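# Arrange flowers stems-down in a vase with two arms

## Task

Place every flower in the vase with its stem pointing down. The vase must stay upright and no stem may be visibly bent or deformed. Afterwards open the grippers and pull the arms away.

## Robot and tools

Robot: two arms, left_arm and right_arm, each with a parallel two-finger gripper. Base poses in the scene frame: left_arm at (-0.029, +0.243, 0) m, quat_wxyz (+1.000, 0, 0, +0.010); right_arm at (-0.040, -0.296, 0) m, quat_wxyz (+1.000, 0, 0, +0.001). A two-camera stand is fixed to the floor behind the arms. Loose objects may occasionally get a brief external nudge.

Frames. Scene frame: origin at table-top height, midway between the nominal bases, +z up, +x out over the table, left_arm on the +y side (image left/right need not match). Each arm reports its hand pose, velocities and targets in its own base frame; fixed cameras and the table use the scene frame. A gripper's fingers point along its own +z and open/close along its y. end_effector_position is the point between the pads, roughly 1 cm short of the tips. Reported position and orientation can be a few cm off, more when reaching far.

Motion numbers. A row is 14 numbers, each in [-1, 1]: dx, dy, dz, rx, ry, rz, opening for left_arm, then the same seven for right_arm; both arms always appear. dx..rz are an offset, not a pose: measured along that arm's base axes from its Hand target as it stood when the action or move began, with rotation about the Hand target position; rx, ry, rz form one rotation vector. Scale: 1.0 = 0.6 m or 180 degrees. A translation longer than 1.0 may be shortened along its direction. Sending the same offset twice moves twice. Opening is absolute: +1 fully open (0.094 m), -1 closed. Sending 0 for all six pose numbers re-requests the current Hand target; a 0 opening is a real command (half open), so resend the present opening to keep a gripper as is.

execute_actions(actions, cameras): actions is a list of actions; each action is up to 15 rows, one per 1/30 s step, a short action repeating its last row. Every row counts from the action's start pose, not from the previous row. Images come only when actions is empty or cameras names them.

move(target, speed, blend, opening_speed, grip_force, blocking, cameras): drives each gripper in a straight line from its Hand target toward the offset in target, one 14-number row or a list of up to 15 rows, all counted from the same starting Hand targets. speed: m/s, 0.002 to 2.9, default 0.25 (turn rate limited to twice that in rad/s), one value or one per target. blend: metres of corner rounding for a list; 0 stops at each point. opening_speed: rate of change of the opening on the -1..+1 scale per second, at least 0.2; use it to close gently. grip_force: newtons per pad, 10 to 50, one value or one per arm; stays set; lower values close slowly. blocking=false returns after about 0.5 s while motion continues. Paths last at least 0.5 s and stop after 10 s. No obstacle avoidance, including the other arm. Grippers lag and drift, more when fast or nearly straight-armed. Avoid paths passing near an arm's own base; go around it. Opening changes in lists apply on arrival at that point.

wait(seconds 0 to 10, cameras): let time run holding commands. stop(cameras): brake a running move. zoom_image(camera, region [x0,y0,x1,y1] pixels, at most 504x504): enlarge part of the latest image of cam_high, cam_low, cam_left_wrist or cam_right_wrist. finished_scene(scene): ends the scene with the current scene's number; call nothing after it.

Results: each arm's end_effector_position (m) and end_effector_quat_wxyz in its base frame, Hand target (last commanded pose after clipping; next offsets start here), Joint positions (last value = measured opening in m), Joint velocities (may be omitted if all at noise level), joint torques (include gravity; joints 1-3 wrap at ±28 N m), grip_measured (opening on the command scale; reads up to ~2.5 mm wide when empty and narrower than a squeezed part), Tool commands, motor temperatures. move adds a 'move:' line: done, off_target, moving, held or fault, plus limits (paced = pose clipped, held = steps withheld). done means at rest within 10 mm and 2 degrees; neither done nor off_target tells you about contact.

Behaviour: commanded orientation is clipped to 40 degrees from the measured one per step; friction and weight leave the gripper short, low or tilted, and small moves may fail or go sideways. Check pose after each move, correct tilt, and send the remaining gap as an offset. A blocked arm keeps pushing until commanded back. Grip force jumps to the limit once squeezed about 0.06 past first contact; close slowly on delicate stems. Release by commanding an opening well above grip_measured.

Motor heat: holding loads, stretched poses or pushing at unreachable targets heat motors; MOTOR HOT at 75 °C, fold-and-idle fault at 90 °C, collapse at 100 °C.

Joint ranges (rad): waist -2.618 to 3.054, shoulder 0.000 to 3.142, elbow 0.000 to 3.142 (straight 2.901), wrist pitch -1.571 to 1.571, wrist yaw -1.571 to 1.571, wrist roll -2.094 to 2.094.

Cameras: cam_high and cam_low 896x504, wrist cameras 672x504 fisheye; calibration given per camera, fixed cameras may be off by up to about 2.3 degrees and 9 mm.

Avoid: dropping flowers or knocking anything off the table (fails the task), letting go of moving parts, fast impacts or hard presses, grippers or wrist cameras touching each other or closing on the other arm's fingers, strain on camera cables, tipping the vase, and arm stops.

Each tool is called after "Call:" by a JSON object that holds its "api" and its "payload", one argument or row to a line.

## Session

Call:
{"api": "execute_actions", "payload": {
  "actions": []
}}

Scene clock: 0.00 s.
left_arm: end_effector_position=(+0.2667, +0.0029, +0.2273) grip_measured=+1.000 end_effector_quat_wxyz=(+0.531, -0.149, +0.834, +0.031) | right_arm: end_effector_position=(+0.3476, +0.0388, +0.1940) grip_measured=+1.000 end_effector_quat_wxyz=(+0.553, +0.226, +0.793, +0.119)
Joint positions: left_arm=[-0.285 0.655 0.674 -0.527 -0.463 -0.362 0.094] | right_arm=[0.261 0.996 0.554 0.054 0.304 0.612 0.094]
Joint velocities: within noise
Joint torques (N m): no reading
Motor temperatures (°C): left_arm=[24 24 26 24 24 23 21] | right_arm=[23 22 27 28 22 22 24]
Heat: left arm: 26 °C; right arm: 28 °C.
Hand target: left_arm +0.2664, +0.0029, +0.2292; +0.531, -0.149, +0.834, +0.030 | right_arm +0.3494, +0.0389, +0.2026; +0.561, +0.227, +0.787, +0.123
Tool commands: left_gripper/opening=+1.0 right_gripper/opening=+1.0

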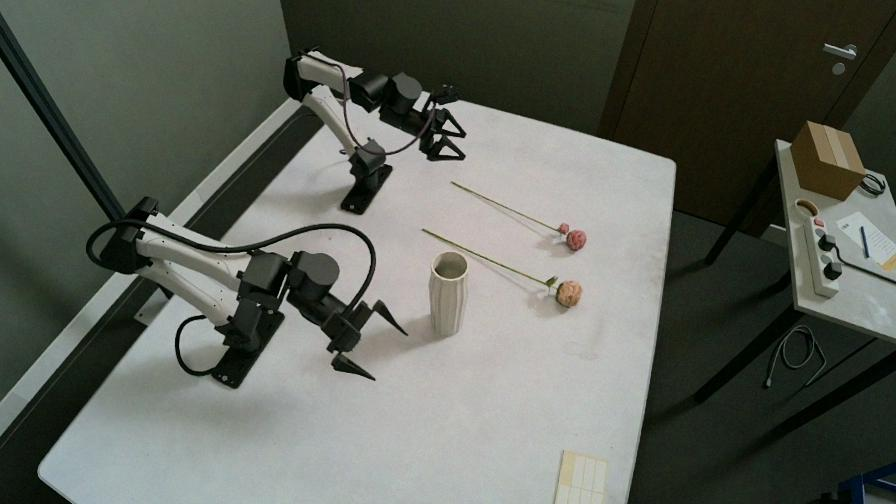

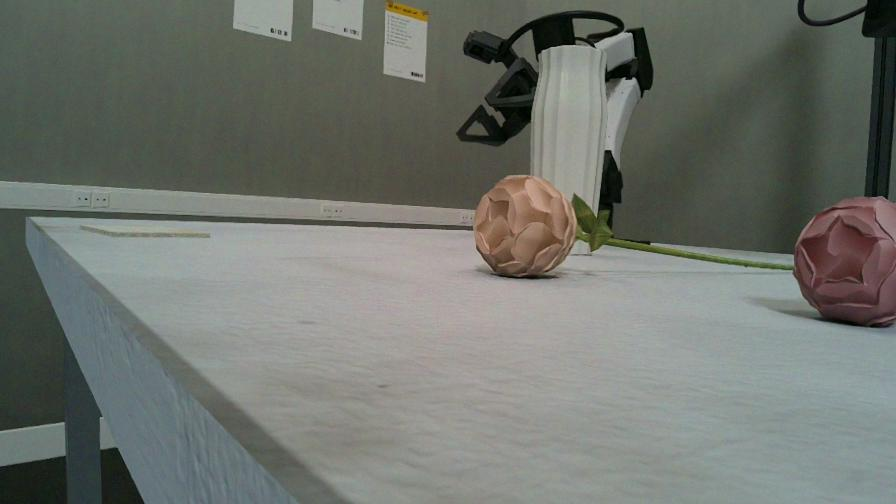

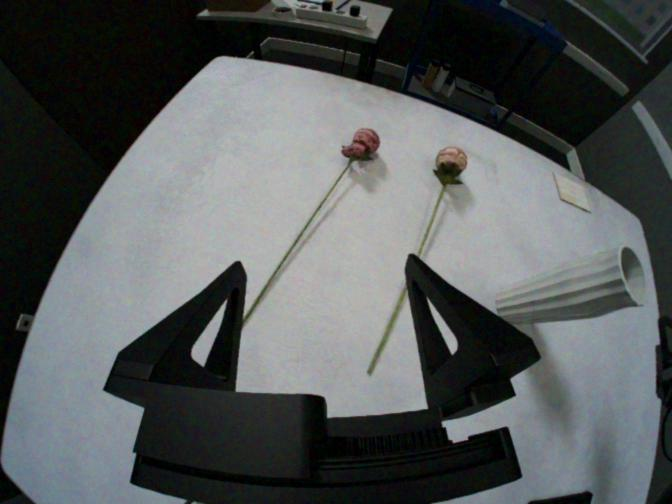

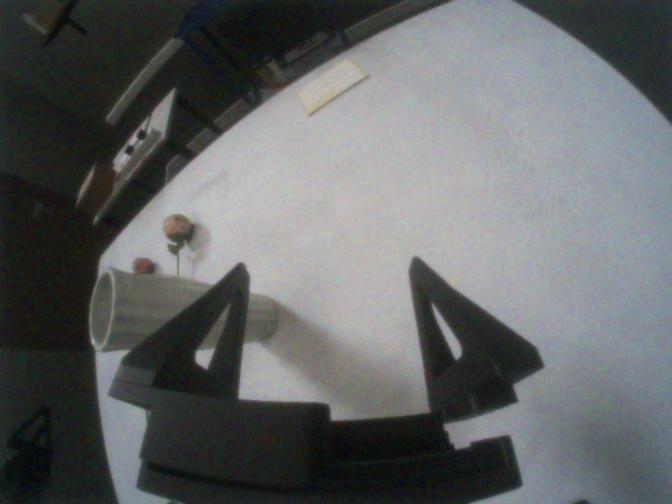

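Call:
{"api": "zoom_image", "payload": {
  "camera": "cam_high",
  "region": [400, 160, 624, 350]
}}

Call:
{"api": "zoom_image", "payload": {
  "camera": "cam_low",
  "region": [440, 20, 896, 340]
}}

Call:
{"api": "zoom_image", "payload": {
  "camera": "cam_left_wrist",
  "region": [220, 100, 660, 400]
}}

Scaled by 2.250 from the camera's 896x504 image, which has a finer 1280x720 frame.

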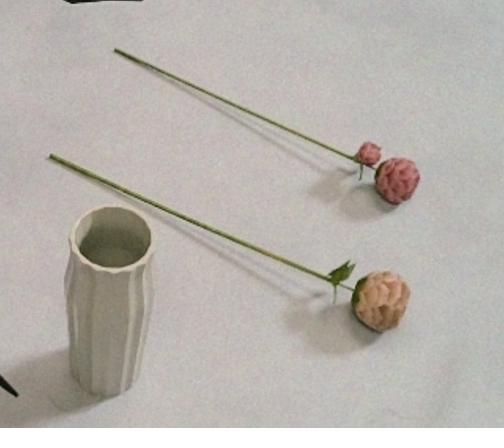

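Scaled by 1.105 from the camera's 896x504 image, which has a finer 1280x720 frame.

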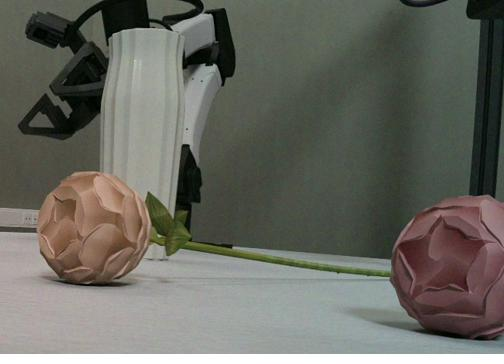

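Scaled by 1.145 from the camera's 672x504 image, which has a finer 960x720 frame.

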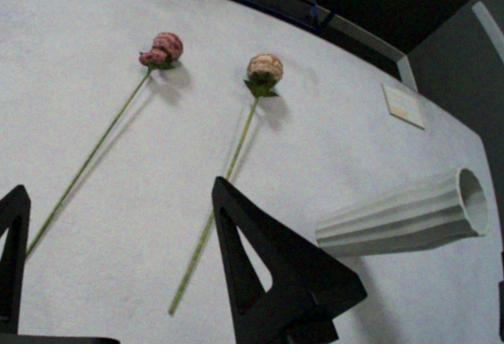

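Call:
{"api": "move", "payload": {
  "target": [0.3135, 0.0228, -0.182, 0.0244, 0.3611, -0.1707, 1, 0, 0, 0, 0, 0, 0, 1],
  "cameras": ["cam_high", "cam_left_wrist", "cam_low"]
}}

Scene clock: 96.40 s.
left_arm: end_effector_position=(+0.4523, +0.0157, +0.1204) grip_measured=+1.000 end_effector_quat_wxyz=(+0.011, +0.120, +0.993, +0.004) | right_arm: end_effector_position=(+0.3476, +0.0388, +0.1940) grip_measured=+1.000 end_effector_quat_wxyz=(+0.553, +0.226, +0.793, +0.119)
Joint positions: left_arm=[0.033 2.337 2.356 -1.567 -0.004 0.274 0.094] | right_arm=[0.261 0.996 0.554 0.054 0.304 0.612 0.094]
Joint torques (N m): left_arm=[0.58 -11.88 9.06 0.26 0.06 0.19] | right_arm=[0.47 -2.56 9.05 2.01 0.13 0.04]
Motor temperatures (°C): left_arm=[24 24 35 32 24 23 21] | right_arm=[23 23 33 35 22 22 24]
Heat: left arm: 35 °C; right arm: 35 °C.
Hand target: left_arm +0.4545, +0.0167, +0.1200; +0.000, +0.124, +0.992, +0.000 | right_arm +0.3494, +0.0389, +0.2026; +0.561, +0.227, +0.787, +0.123
Off the commanded pose: left_arm 0.002 m, 1 deg | right_arm 0.009 m, 1 deg.
joint sent to its limit (left arm) — joint 4 (wrist pitch), lower limit. The joint targets still meet the commanded pose.
move: done
camera_calibration:
cam_left_wrist: T_world_to_cam=[[-0.257257, -0.966079, 0.0225842, 0.122381], [-0.706813, 0.204051, 0.677332, 0.250424], [-0.658964, 0.158286, -0.735331, 0.509671], [0, 0, 0, 1]] pos_world=[0.544342, -0.0135433, 0.202393]
Images, in order (width x height): cam_high 896x504, cam_low 896x504, cam_left_wrist 672x504.

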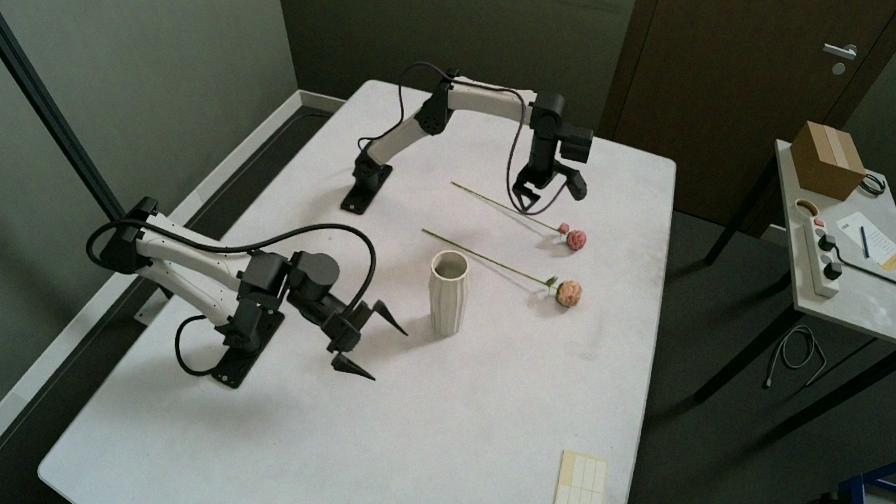

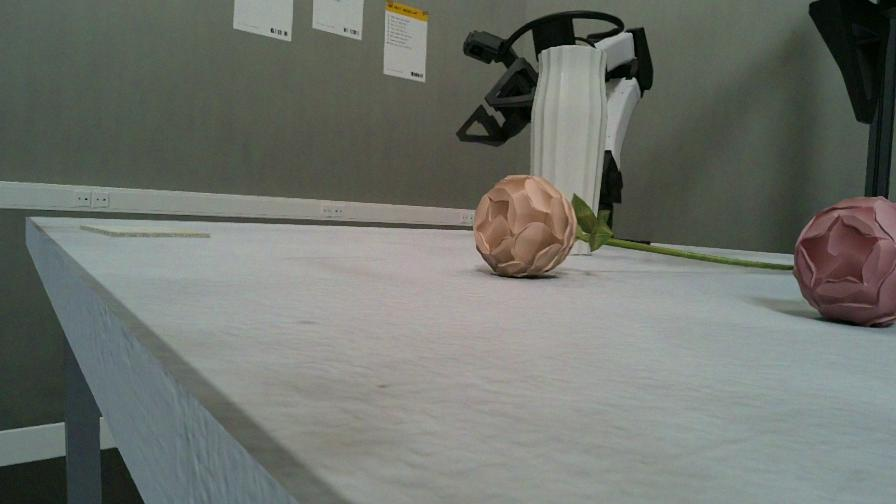

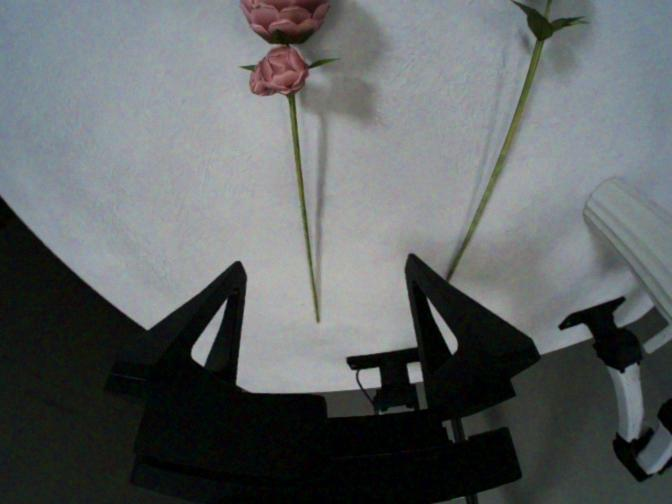

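Call:
{"api": "move", "payload": {
  "target": [0.0352, 0.0277, -0.1167, 0, 0, -0.005, 0.2, 0, 0, 0, 0, 0, 0, 1],
  "cameras": ["cam_left_wrist", "cam_high"]
}}

Scene clock: 126.93 s.
left_arm: end_effector_position=(+0.4734, +0.0327, +0.0540) grip_measured=+0.202 end_effector_quat_wxyz=(-0.001, +0.127, +0.992, +0.002) | right_arm: end_effector_position=(+0.3476, +0.0388, +0.1940) grip_measured=+1.000 end_effector_quat_wxyz=(+0.553, +0.226, +0.793, +0.119)
Joint positions: left_arm=[0.067 2.45 2.29 -1.412 -0.004 0.323 0.056] | right_arm=[0.261 0.996 0.554 0.054 0.304 0.612 0.094]
Joint torques (N m): left_arm=[0.44 -13.37 6.97 0.41 0.06 0.19] | right_arm=[0.66 -2.65 9.02 2 0.15 0.01]
Motor temperatures (°C): left_arm=[24 35 36 28 23 23 21] | right_arm=[23 23 34 36 22 22 24]
Heat: left arm: 36 °C; right arm: 36 °C.
Hand target: left_arm +0.4757, +0.0332, +0.0501; +0.000, +0.132, +0.991, +0.000 | right_arm +0.3494, +0.0389, +0.2026; +0.561, +0.227, +0.787, +0.123
Off the commanded pose: left_arm 0.005 m, 1 deg | right_arm 0.009 m, 1 deg.
move: done
camera_calibration:
cam_left_wrist: T_world_to_cam=[[-0.270596, -0.962239, 0.0295564, 0.151504], [-0.687212, 0.214573, 0.694045, 0.296159], [-0.674179, 0.167494, -0.719325, 0.478107], [0, 0, 0, 1]] pos_world=[0.56685, 0.00215467, 0.133889]
Images, in order (width x height): cam_high 896x504, cam_left_wrist 672x504.

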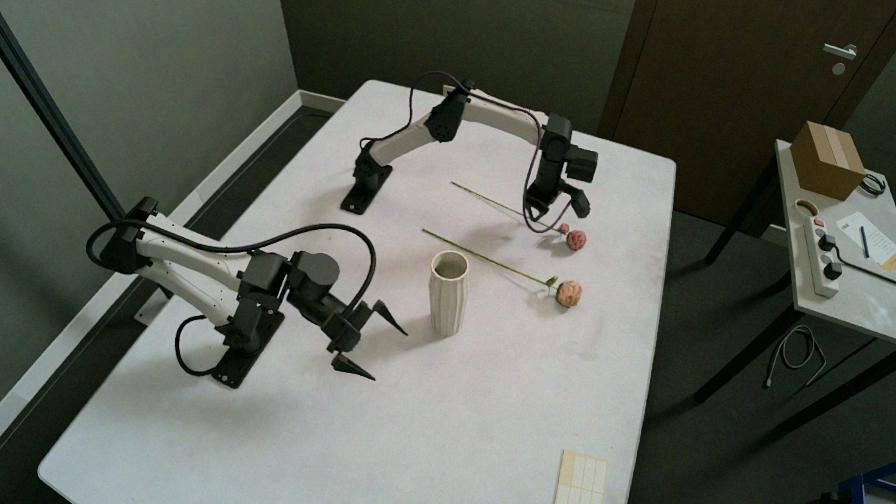

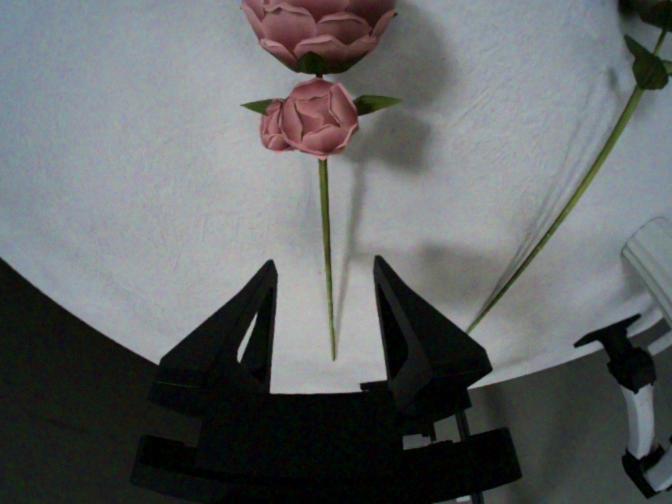

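Call:
{"api": "move", "payload": {
  "target": [0.001, 0.001, -0.0535, 0, 0, 0, 0.2, 0, 0, 0, 0, 0, 0, 1],
  "speed": 0.1,
  "cameras": ["cam_left_wrist", "cam_high"]
}}

Scene clock: 133.93 s.
left_arm: end_effector_position=(+0.4788, +0.0330, +0.0274) grip_measured=+0.202 end_effector_quat_wxyz=(+0.008, +0.128, +0.992, +0.004) | right_arm: end_effector_position=(+0.3476, +0.0388, +0.1940) grip_measured=+1.000 end_effector_quat_wxyz=(+0.553, +0.226, +0.793, +0.119)
Joint positions: left_arm=[0.067 2.45 2.184 -1.287 -0.004 0.324 0.056] | right_arm=[0.261 0.996 0.554 0.054 0.304 0.612 0.094]
Joint torques (N m): left_arm=[0.55 -13.27 5.41 0.42 0.07 0.2] | right_arm=[0.72 -2.67 9.09 1.99 0.13 0.03]
Heat: left arm: 38 °C; right arm: 37 °C.
Hand target: left_arm +0.4763, +0.0338, +0.0180; +0.000, +0.132, +0.991, +0.000 | right_arm +0.3494, +0.0389, +0.2026; +0.561, +0.227, +0.787, +0.123
Off the commanded pose: left_arm 0.010 m, 1 deg | right_arm 0.009 m, 1 deg.
move: done
camera_calibration:
cam_left_wrist: T_world_to_cam=[[-0.272194, -0.961964, 0.0231434, 0.155098], [-0.700062, 0.214473, 0.681113, 0.324885], [-0.660169, 0.169193, -0.731813, 0.45608], [0, 0, 0, 1]] pos_world=[0.570747, 0.00235426, 0.108892]
Images, in order (width x height): cam_high 896x504, cam_left_wrist 672x504.

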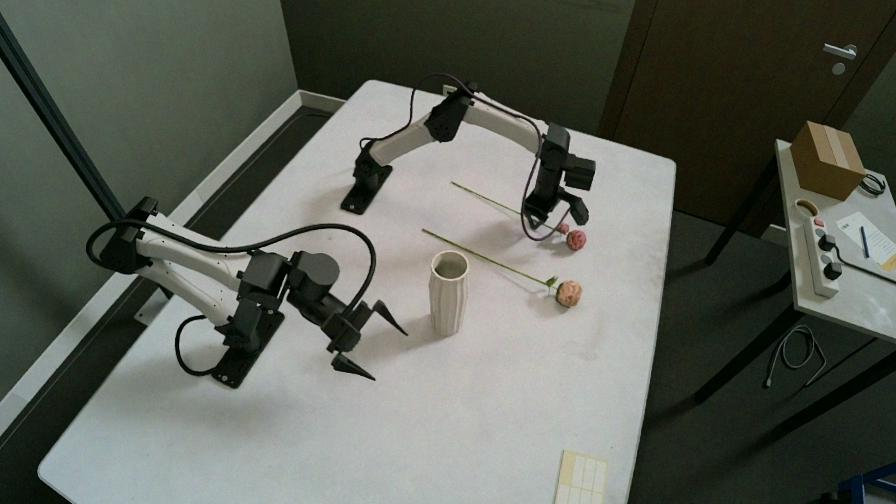

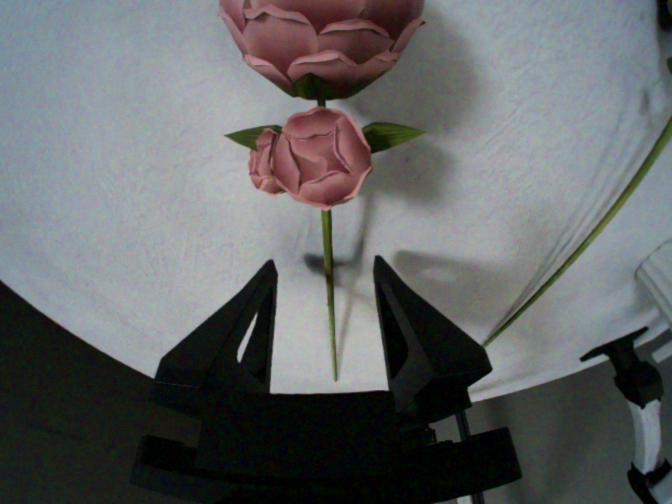

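Call:
{"api": "move", "payload": {
  "target": [-0.002, 0.001, -0.0167, 0, 0, 0, 0.2, 0, 0, 0, 0, 0, 0, 1],
  "speed": 0.1,
  "cameras": ["cam_left_wrist"]
}}

Scene clock: 138.40 s.
left_arm: end_effector_position=(+0.4779, +0.0330, +0.0165) grip_measured=+0.202 end_effector_quat_wxyz=(+0.008, +0.129, +0.992, +0.004) | right_arm: end_effector_position=(+0.3476, +0.0388, +0.1940) grip_measured=+1.000 end_effector_quat_wxyz=(+0.553, +0.226, +0.793, +0.119)
Joint positions: left_arm=[0.067 2.45 2.141 -1.245 -0.004 0.326 0.056] | right_arm=[0.261 0.996 0.554 0.054 0.304 0.612 0.094]
Joint torques (N m): left_arm=[0.7 -13.45 5.31 0.45 0.06 0.19] | right_arm=[0.68 -2.71 9.07 2.03 0.13 0.02]
Motor temperatures (°C): left_arm=[24 40 35 27 23 23 21] | right_arm=[23 23 35 37 22 22 24]
Heat: left arm: 40 °C; right arm: 37 °C.
Hand target: left_arm +0.4750, +0.0344, +0.0079; +0.000, +0.132, +0.991, +0.000 | right_arm +0.3494, +0.0389, +0.2026; +0.561, +0.227, +0.787, +0.123
Off the commanded pose: left_arm 0.009 m, 1 deg | right_arm 0.009 m, 1 deg.
move: done
camera_calibration:
cam_left_wrist: T_world_to_cam=[[-0.273593, -0.961554, 0.0236642, 0.155661], [-0.698726, 0.215597, 0.682128, 0.330928], [-0.661006, 0.170091, -0.730849, 0.44785], [0, 0, 0, 1]] pos_world=[0.569847, 0.00215406, 0.0978919]
Images, in order (width x height): cam_left_wrist 672x504.

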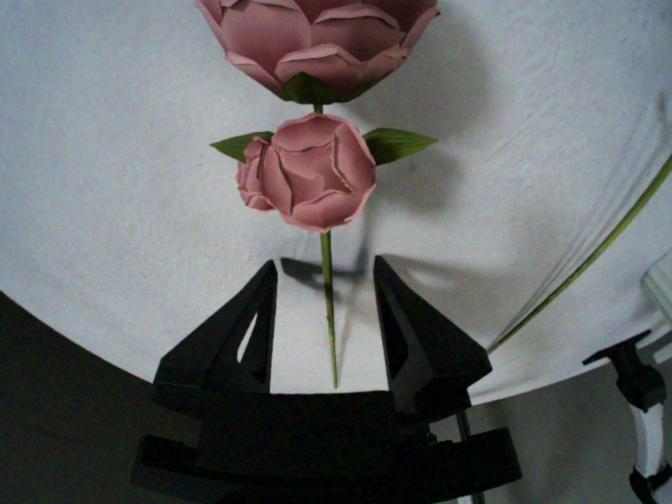

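Call:
{"api": "move", "payload": {
  "target": [0, 0, 0, 0, 0, 0, -1, 0, 0, 0, 0, 0, 0, 1],
  "grip_force": 30,
  "cameras": ["cam_left_wrist"]
}}

Scene clock: 145.10 s.
left_arm: end_effector_position=(+0.4781, +0.0330, +0.0165) grip_measured=-0.903 end_effector_quat_wxyz=(+0.008, +0.129, +0.992, +0.004) | right_arm: end_effector_position=(+0.3476, +0.0388, +0.1940) grip_measured=+1.000 end_effector_quat_wxyz=(+0.553, +0.226, +0.793, +0.119)
Joint positions: left_arm=[0.067 2.45 2.141 -1.244 -0.004 0.326 0.005] | right_arm=[0.261 0.996 0.554 0.054 0.304 0.612 0.094]
Joint torques (N m): left_arm=[0.69 -13.44 5.31 0.44 0.06 0.19] | right_arm=[0.7 -2.65 8.96 2.01 0.11 0.02]
Heat: left arm: 42 °C; right arm: 37 °C.
Hand target: left_arm +0.4751, +0.0344, +0.0079; +0.000, +0.132, +0.991, +0.000 | right_arm +0.3494, +0.0389, +0.2026; +0.561, +0.227, +0.787, +0.123
Off the commanded pose: left_arm 0.009 m, 1 deg | right_arm 0.009 m, 1 deg.
grip_force (N): 30, 30
move: done
camera_calibration:
cam_left_wrist: T_world_to_cam=[[-0.274035, -0.961434, 0.0234582, 0.155985], [-0.699133, 0.215903, 0.681615, 0.331281], [-0.660393, 0.170386, -0.731335, 0.447753], [0, 0, 0, 1]] pos_world=[0.570047, 0.002154, 0.097992]
Images, in order (width x height): cam_left_wrist 672x504.

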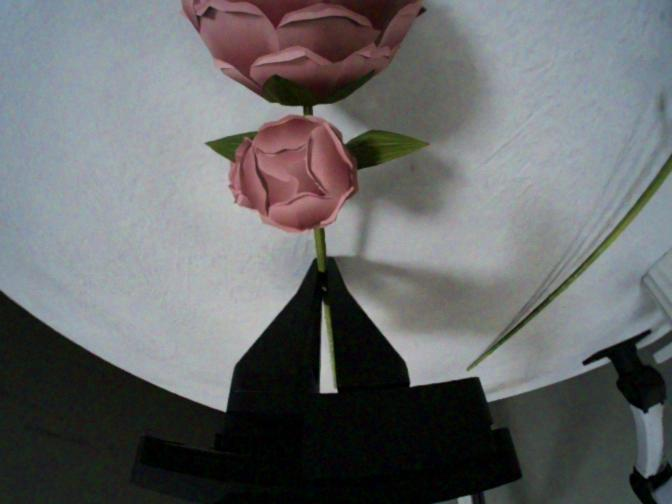

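Call:
{"api": "move", "payload": {
  "target": [
    [-0.0418, -0.024, 0.1202, 0, 0, 0, -1, 0, 0, 0, 0, 0, 0, 1],
    [-0.0918, -0.2573, 0.6868, -0.1283, -0.4602, -0.0037, -1, 0, 0, 0, 0, 0, 0, 1]
  ],
  "speed": 0.25,
  "blend": [0.03, 0],
  "cameras": ["all"]
}}

Scene clock: 184.83 s.
left_arm: end_effector_position=(+0.4238, -0.1210, +0.4187) grip_measured=-0.904 end_effector_quat_wxyz=(+0.672, +0.109, +0.727, -0.094) | right_arm: end_effector_position=(+0.3476, +0.0388, +0.1940) grip_measured=+1.000 end_effector_quat_wxyz=(+0.553, +0.226, +0.793, +0.119)
Joint positions: left_arm=[-0.272 1.307 1.349 -0.122 0.016 0.01 0.005] | right_arm=[0.261 0.996 0.554 0.054 0.304 0.612 0.094]
Joint torques (N m): left_arm=[-0.34 -6.75 6.5 2.01 -0.13 -0.08] | right_arm=[0.57 -2.7 9.11 2.03 0.13 0.03]
Motor temperatures (°C): left_arm=[24 49 35 28 23 23 21] | right_arm=[22 23 36 38 22 22 24]
Heat: left arm: 49 °C; right arm: 38 °C.
Hand target: left_arm +0.4200, -0.1199, +0.4200; +0.676, +0.101, +0.724, -0.095 | right_arm +0.3494, +0.0389, +0.2026; +0.561, +0.227, +0.787, +0.123
Off the commanded pose: left_arm 0.004 m, 1 deg | right_arm 0.009 m, 1 deg.
grip_force (N): 30, 30
move: done
camera_calibration:
cam_left_wrist: T_world_to_cam=[[-0.317369, -0.947979, -0.0247465, 0.0237155], [-0.704661, 0.253213, -0.662824, 0.622174], [0.63461, -0.192922, -0.748366, 0.146611], [0, 0, 0, 1]] pos_world=[0.352907, -0.106776, 0.522698]

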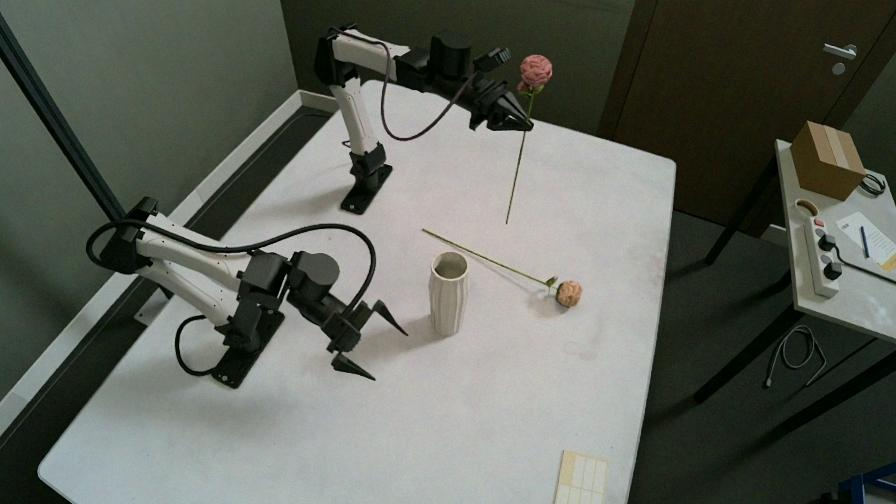

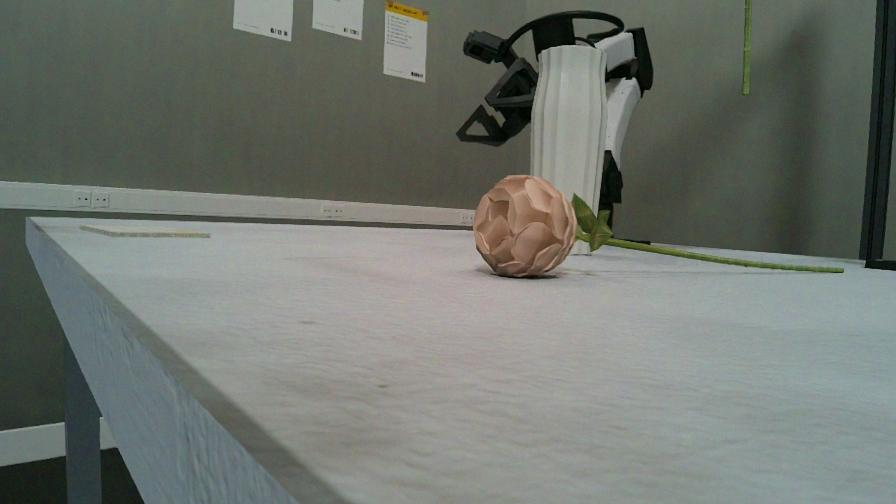

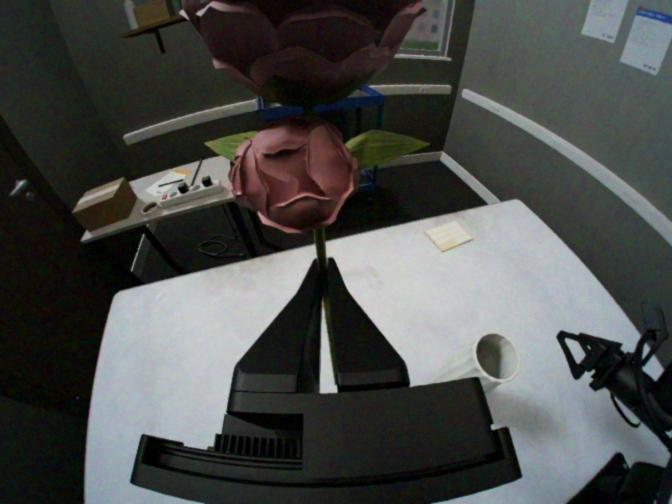

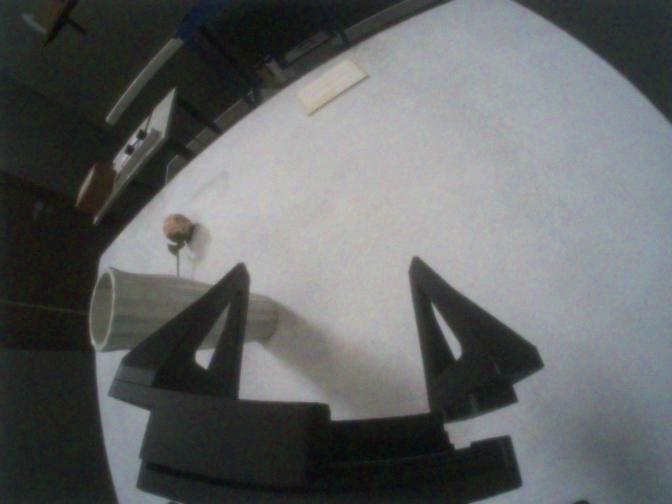

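Call:
{"api": "move", "payload": {
  "target": [
    [-0.0333, -0.1335, 0.1833, 0, 0, -0.0556, -1, 0, 0, 0, 0, 0, 0, 1],
    [-0.0933, -0.3435, 0.1833, 0, 0, -0.1444, -1, 0, 0, 0, 0, 0, 0, 1]
  ],
  "speed": 0.2,
  "blend": [0.04, 0],
  "cameras": ["all"]
}}

Scene clock: 211.00 s.
left_arm: end_effector_position=(+0.3651, -0.3243, +0.5258) grip_measured=-0.904 end_effector_quat_wxyz=(+0.637, +0.263, +0.684, -0.238) | right_arm: end_effector_position=(+0.3476, +0.0388, +0.1940) grip_measured=+1.000 end_effector_quat_wxyz=(+0.553, +0.226, +0.793, +0.119)
Joint positions: left_arm=[-0.727 1.698 2.192 -0.568 -0.002 0.01 0.005] | right_arm=[0.261 0.996 0.554 0.054 0.304 0.612 0.094]
Joint torques (N m): left_arm=[-0.02 -6.68 9.26 1.81 0.06 -0.07] | right_arm=[0.55 -2.56 8.95 2.02 0.11 0.02]
Motor temperatures (°C): left_arm=[24 39 35 33 23 23 21] | right_arm=[22 23 36 39 22 22 24]
Heat: left arm: 39 °C; right arm: 39 °C.
Hand target: left_arm +0.3641, -0.3260, +0.5300; +0.637, +0.262, +0.683, -0.244 | right_arm +0.3494, +0.0389, +0.2026; +0.561, +0.227, +0.787, +0.123
Off the commanded pose: left_arm 0.005 m, 1 deg | right_arm 0.009 m, 1 deg.
grip_force (N): 30, 30
move: done
camera_calibration:
cam_left_wrist: T_world_to_cam=[[-0.688487, -0.724792, -0.0257171, 0.0233909], [-0.528246, 0.525452, -0.666975, 0.729309], [0.496932, -0.445619, -0.744636, 0.191187], [0, 0, 0, 1]] pos_world=[0.306353, -0.281067, 0.629397]

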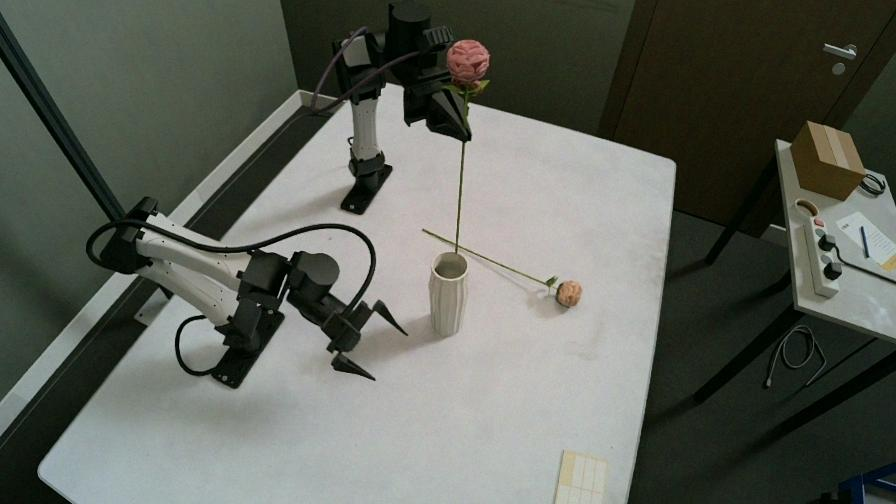

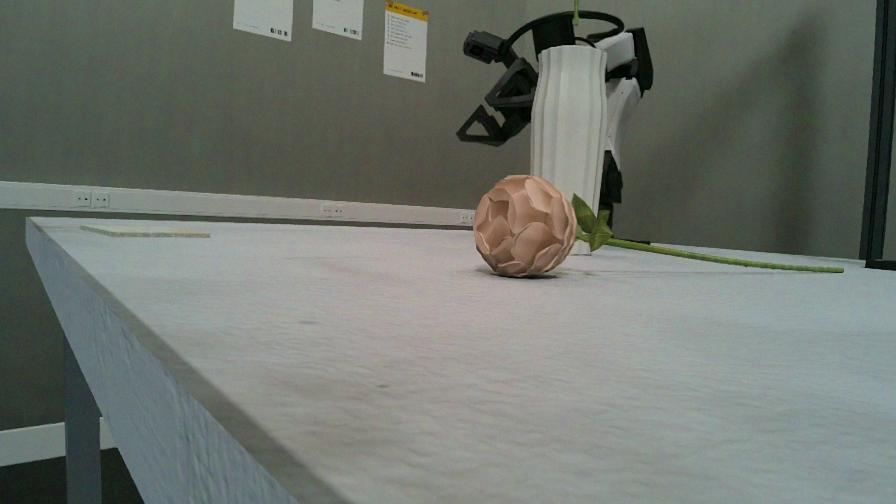

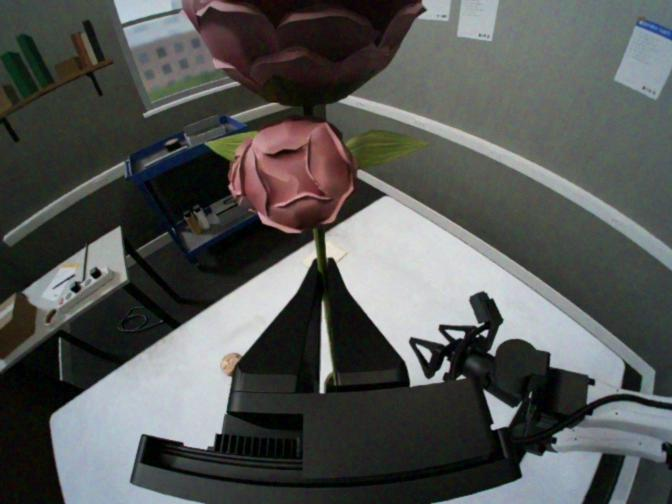

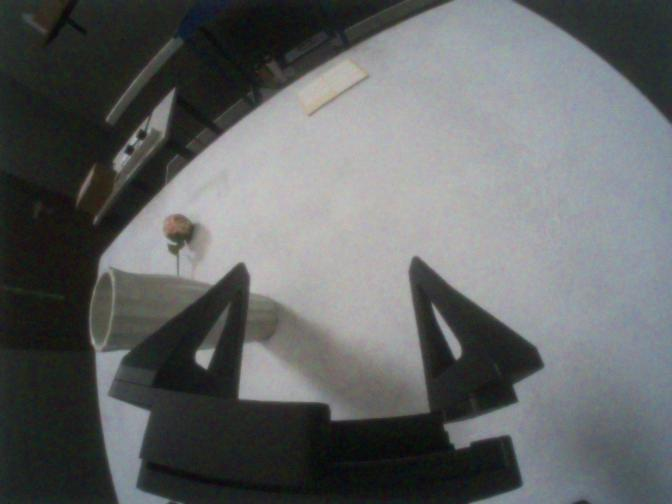

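Call:
{"api": "zoom_image", "payload": {
  "camera": "cam_high",
  "region": [400, 200, 512, 290]
}}

Call:
{"api": "zoom_image", "payload": {
  "camera": "cam_low",
  "region": [500, 0, 640, 120]
}}

Scaled by 4.500 from the camera's 896x504 image, which has a finer 1280x720 frame.

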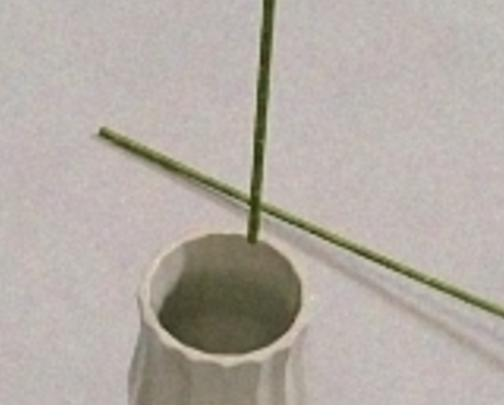

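Scaled by 3.600 from the camera's 896x504 image, which has a finer 1280x720 frame.

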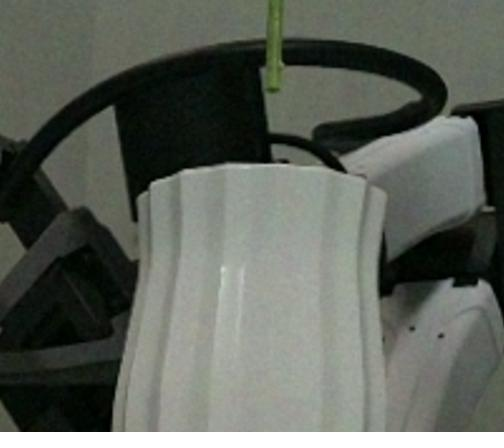

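Call:
{"api": "move", "payload": {
  "target": [
    [-0.012, -0.0182, 0, 0, 0, 0, -1, 0, 0, 0, 0, 0, 0, 1],
    [-0.012, -0.0182, -0.05, 0, 0, 0, -1, 0, 0, 0, 0, 0, 0, 1]
  ],
  "speed": 0.15,
  "blend": [0.005, 0],
  "cameras": ["cam_high", "cam_low"]
}}

Call:
{"api": "zoom_image", "payload": {
  "camera": "cam_high",
  "region": [400, 200, 512, 290]
}}

Scene clock: 227.70 s.
left_arm: end_effector_position=(+0.3616, -0.3430, +0.4910) grip_measured=-0.904 end_effector_quat_wxyz=(+0.629, +0.272, +0.687, -0.242) | right_arm: end_effector_position=(+0.3476, +0.0388, +0.1940) grip_measured=+1.000 end_effector_quat_wxyz=(+0.553, +0.226, +0.793, +0.119)
Joint positions: left_arm=[-0.767 1.646 1.981 -0.428 -0.023 0.007 0.005] | right_arm=[0.261 0.996 0.554 0.054 0.304 0.612 0.094]
Joint torques (N m): left_arm=[-0.08 -9.94 6.24 2 -0.15 -0.07] | right_arm=[0.68 -2.67 9.03 2.03 0.13 0.01]
Heat: left arm: 38 °C; right arm: 39 °C.
Hand target: left_arm +0.3569, -0.3369, +0.5000; +0.637, +0.262, +0.683, -0.245 | right_arm +0.3494, +0.0389, +0.2026; +0.561, +0.227, +0.787, +0.123
Off the commanded pose: left_arm 0.012 m, 2 deg | right_arm 0.009 m, 1 deg.
grip_force (N): 30, 30
move: off_target (left_arm)
Images, in order (width x height): cam_high 896x504, cam_low 896x504.

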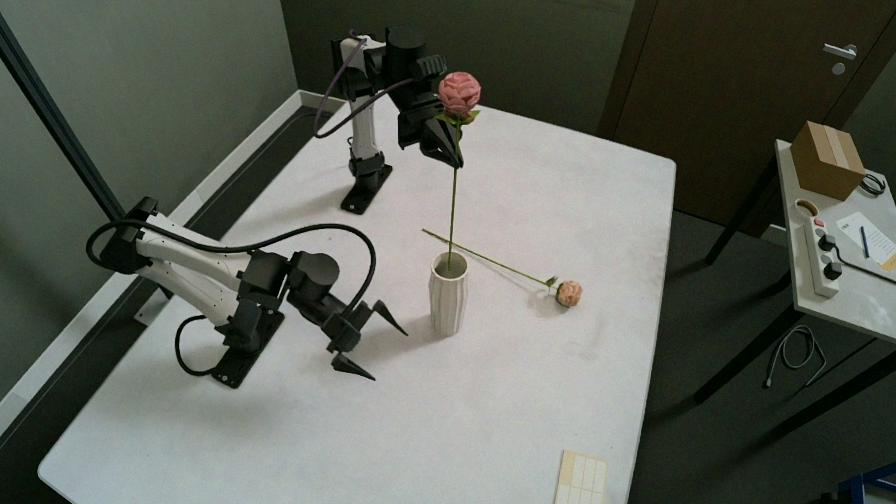

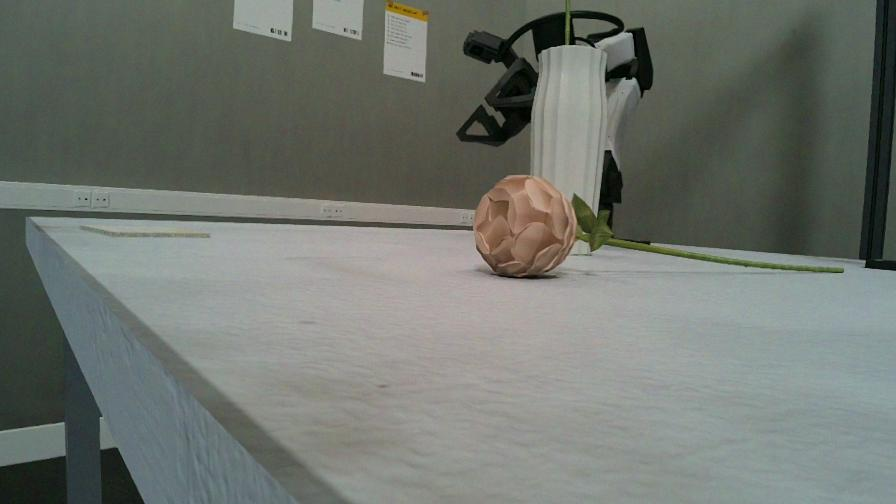

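Scaled by 4.500 from the camera's 896x504 image, which has a finer 1280x720 frame.

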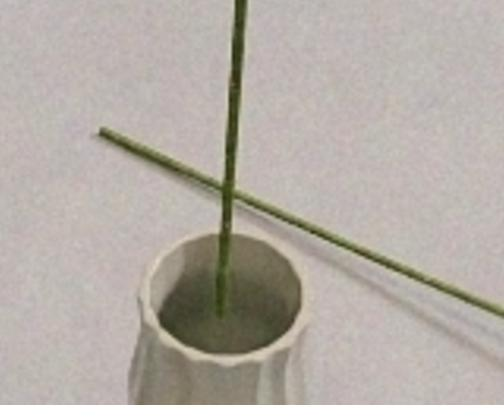

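Call:
{"api": "move", "payload": {
  "target": [0.0067, -0.0033, -0.3333, 0, 0, 0, -1, 0, 0, 0, 0, 0, 0, 1],
  "speed": 0.15,
  "cameras": ["cam_high", "cam_low", "cam_left_wrist"]
}}

Call:
{"api": "zoom_image", "payload": {
  "camera": "cam_high",
  "region": [380, 140, 520, 340]
}}

Scene clock: 234.60 s.
left_arm: end_effector_position=(+0.3587, -0.3402, +0.3083) grip_measured=-0.904 end_effector_quat_wxyz=(+0.640, +0.267, +0.676, -0.247) | right_arm: end_effector_position=(+0.3476, +0.0388, +0.1940) grip_measured=+1.000 end_effector_quat_wxyz=(+0.553, +0.226, +0.793, +0.119)
Joint positions: left_arm=[-0.767 1.497 1.04 0.399 -0.023 0.007 0.005] | right_arm=[0.261 0.996 0.554 0.054 0.304 0.612 0.094]
Joint torques (N m): left_arm=[0.36 -6.6 6.95 1.99 -0.1 -0.06] | right_arm=[0.61 -2.73 9.06 2 0.17 0.03]
Heat: left arm: 37 °C; right arm: 39 °C.
Hand target: left_arm +0.3609, -0.3389, +0.3000; +0.637, +0.262, +0.683, -0.245 | right_arm +0.3494, +0.0389, +0.2026; +0.561, +0.227, +0.787, +0.123
Off the commanded pose: left_arm 0.009 m, 1 deg | right_arm 0.009 m, 1 deg.
grip_force (N): 30, 30
move: done
camera_calibration:
cam_left_wrist: T_world_to_cam=[[-0.70207, -0.711666, -0.0250903, 0.0111224], [-0.510387, 0.527451, -0.679191, 0.587302], [0.496591, -0.464034, -0.733532, 0.0157109], [0, 0, 0, 1]] pos_world=[0.299758, -0.294567, 0.410694]
Images, in order (width x height): cam_high 896x504, cam_low 896x504, cam_left_wrist 672x504.

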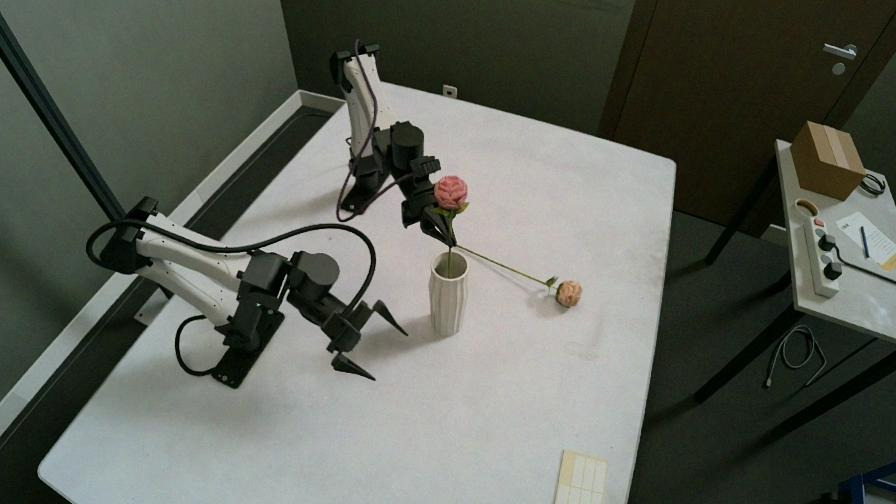

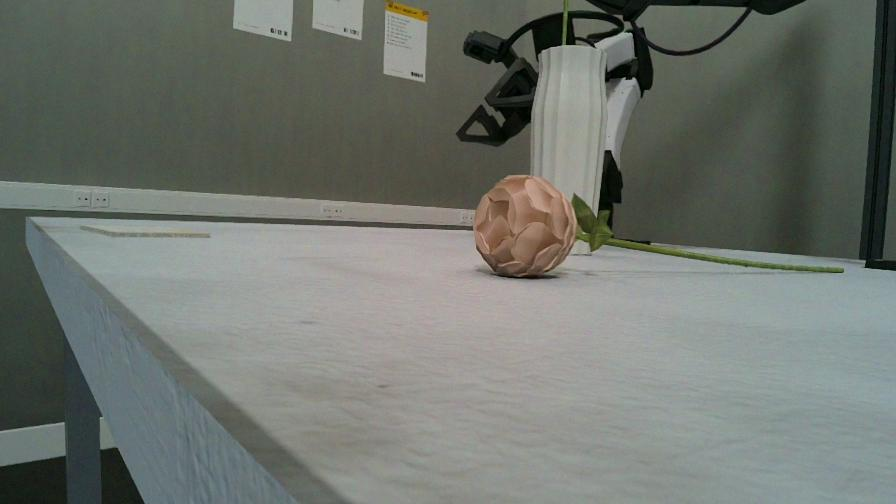

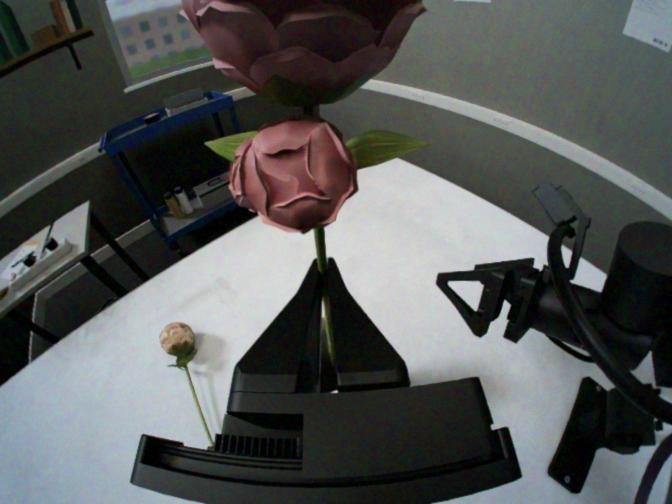

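Scaled by 2.520 from the camera's 896x504 image, which has a finer 1280x720 frame.

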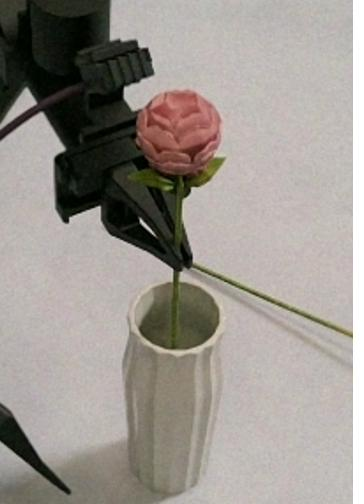

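Call:
{"api": "move", "payload": {
  "target": [0.0, 0, -0.045, 0, 0, 0, -1, 0, 0, 0, 0, 0, 0, 1],
  "speed": 0.08,
  "cameras": ["cam_high", "cam_left_wrist"]
}}

Call:
{"api": "zoom_image", "payload": {
  "camera": "cam_high",
  "region": [380, 140, 520, 340]
}}

Scene clock: 238.83 s.
left_arm: end_effector_position=(+0.3583, -0.3397, +0.2913) grip_measured=-0.904 end_effector_quat_wxyz=(+0.650, +0.264, +0.668, -0.251) | right_arm: end_effector_position=(+0.3476, +0.0388, +0.1940) grip_measured=+1.000 end_effector_quat_wxyz=(+0.553, +0.226, +0.793, +0.119)
Joint positions: left_arm=[-0.767 1.518 0.963 0.525 -0.023 0.007 0.005] | right_arm=[0.261 0.996 0.554 0.054 0.304 0.612 0.094]
Joint torques (N m): left_arm=[0.34 -5.85 6.28 1.86 -0.1 -0.06] | right_arm=[0.75 -2.54 9.01 2.04 0.15 0.02]
Heat: left arm: 37 °C; right arm: 39 °C.
Hand target: left_arm +0.3609, -0.3389, +0.2731; +0.637, +0.262, +0.683, -0.245 | right_arm +0.3494, +0.0389, +0.2026; +0.561, +0.227, +0.787, +0.123
Off the commanded pose: left_arm 0.018 m, 2 deg | right_arm 0.009 m, 1 deg.
grip_force (N): 30, 30
move: off_target (left_arm)
camera_calibration:
cam_left_wrist: T_world_to_cam=[[-0.701624, -0.712092, -0.0254452, 0.010409], [-0.49691, 0.514574, -0.69878, 0.571806], [0.51069, -0.477637, -0.714884, -0.0113908], [0, 0, 0, 1]] pos_world=[0.297256, -0.292265, 0.391688]
Images, in order (width x height): cam_high 896x504, cam_left_wrist 672x504.

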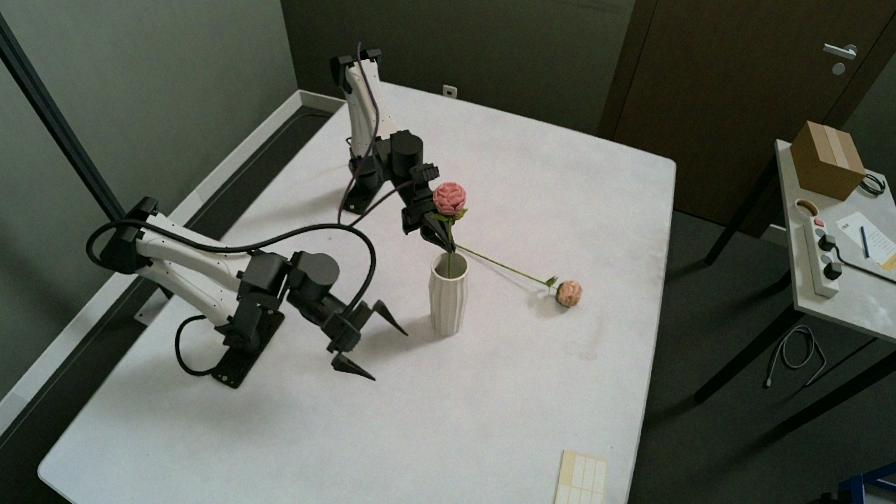

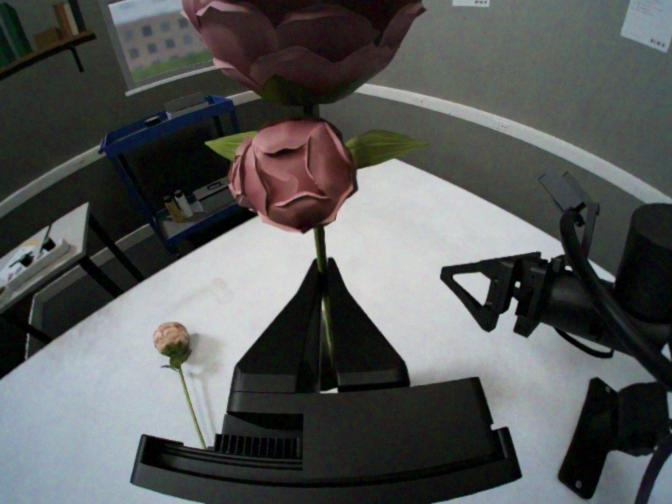

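Scaled by 2.520 from the camera's 896x504 image, which has a finer 1280x720 frame.

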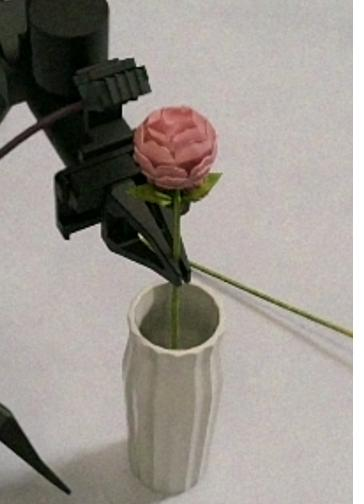

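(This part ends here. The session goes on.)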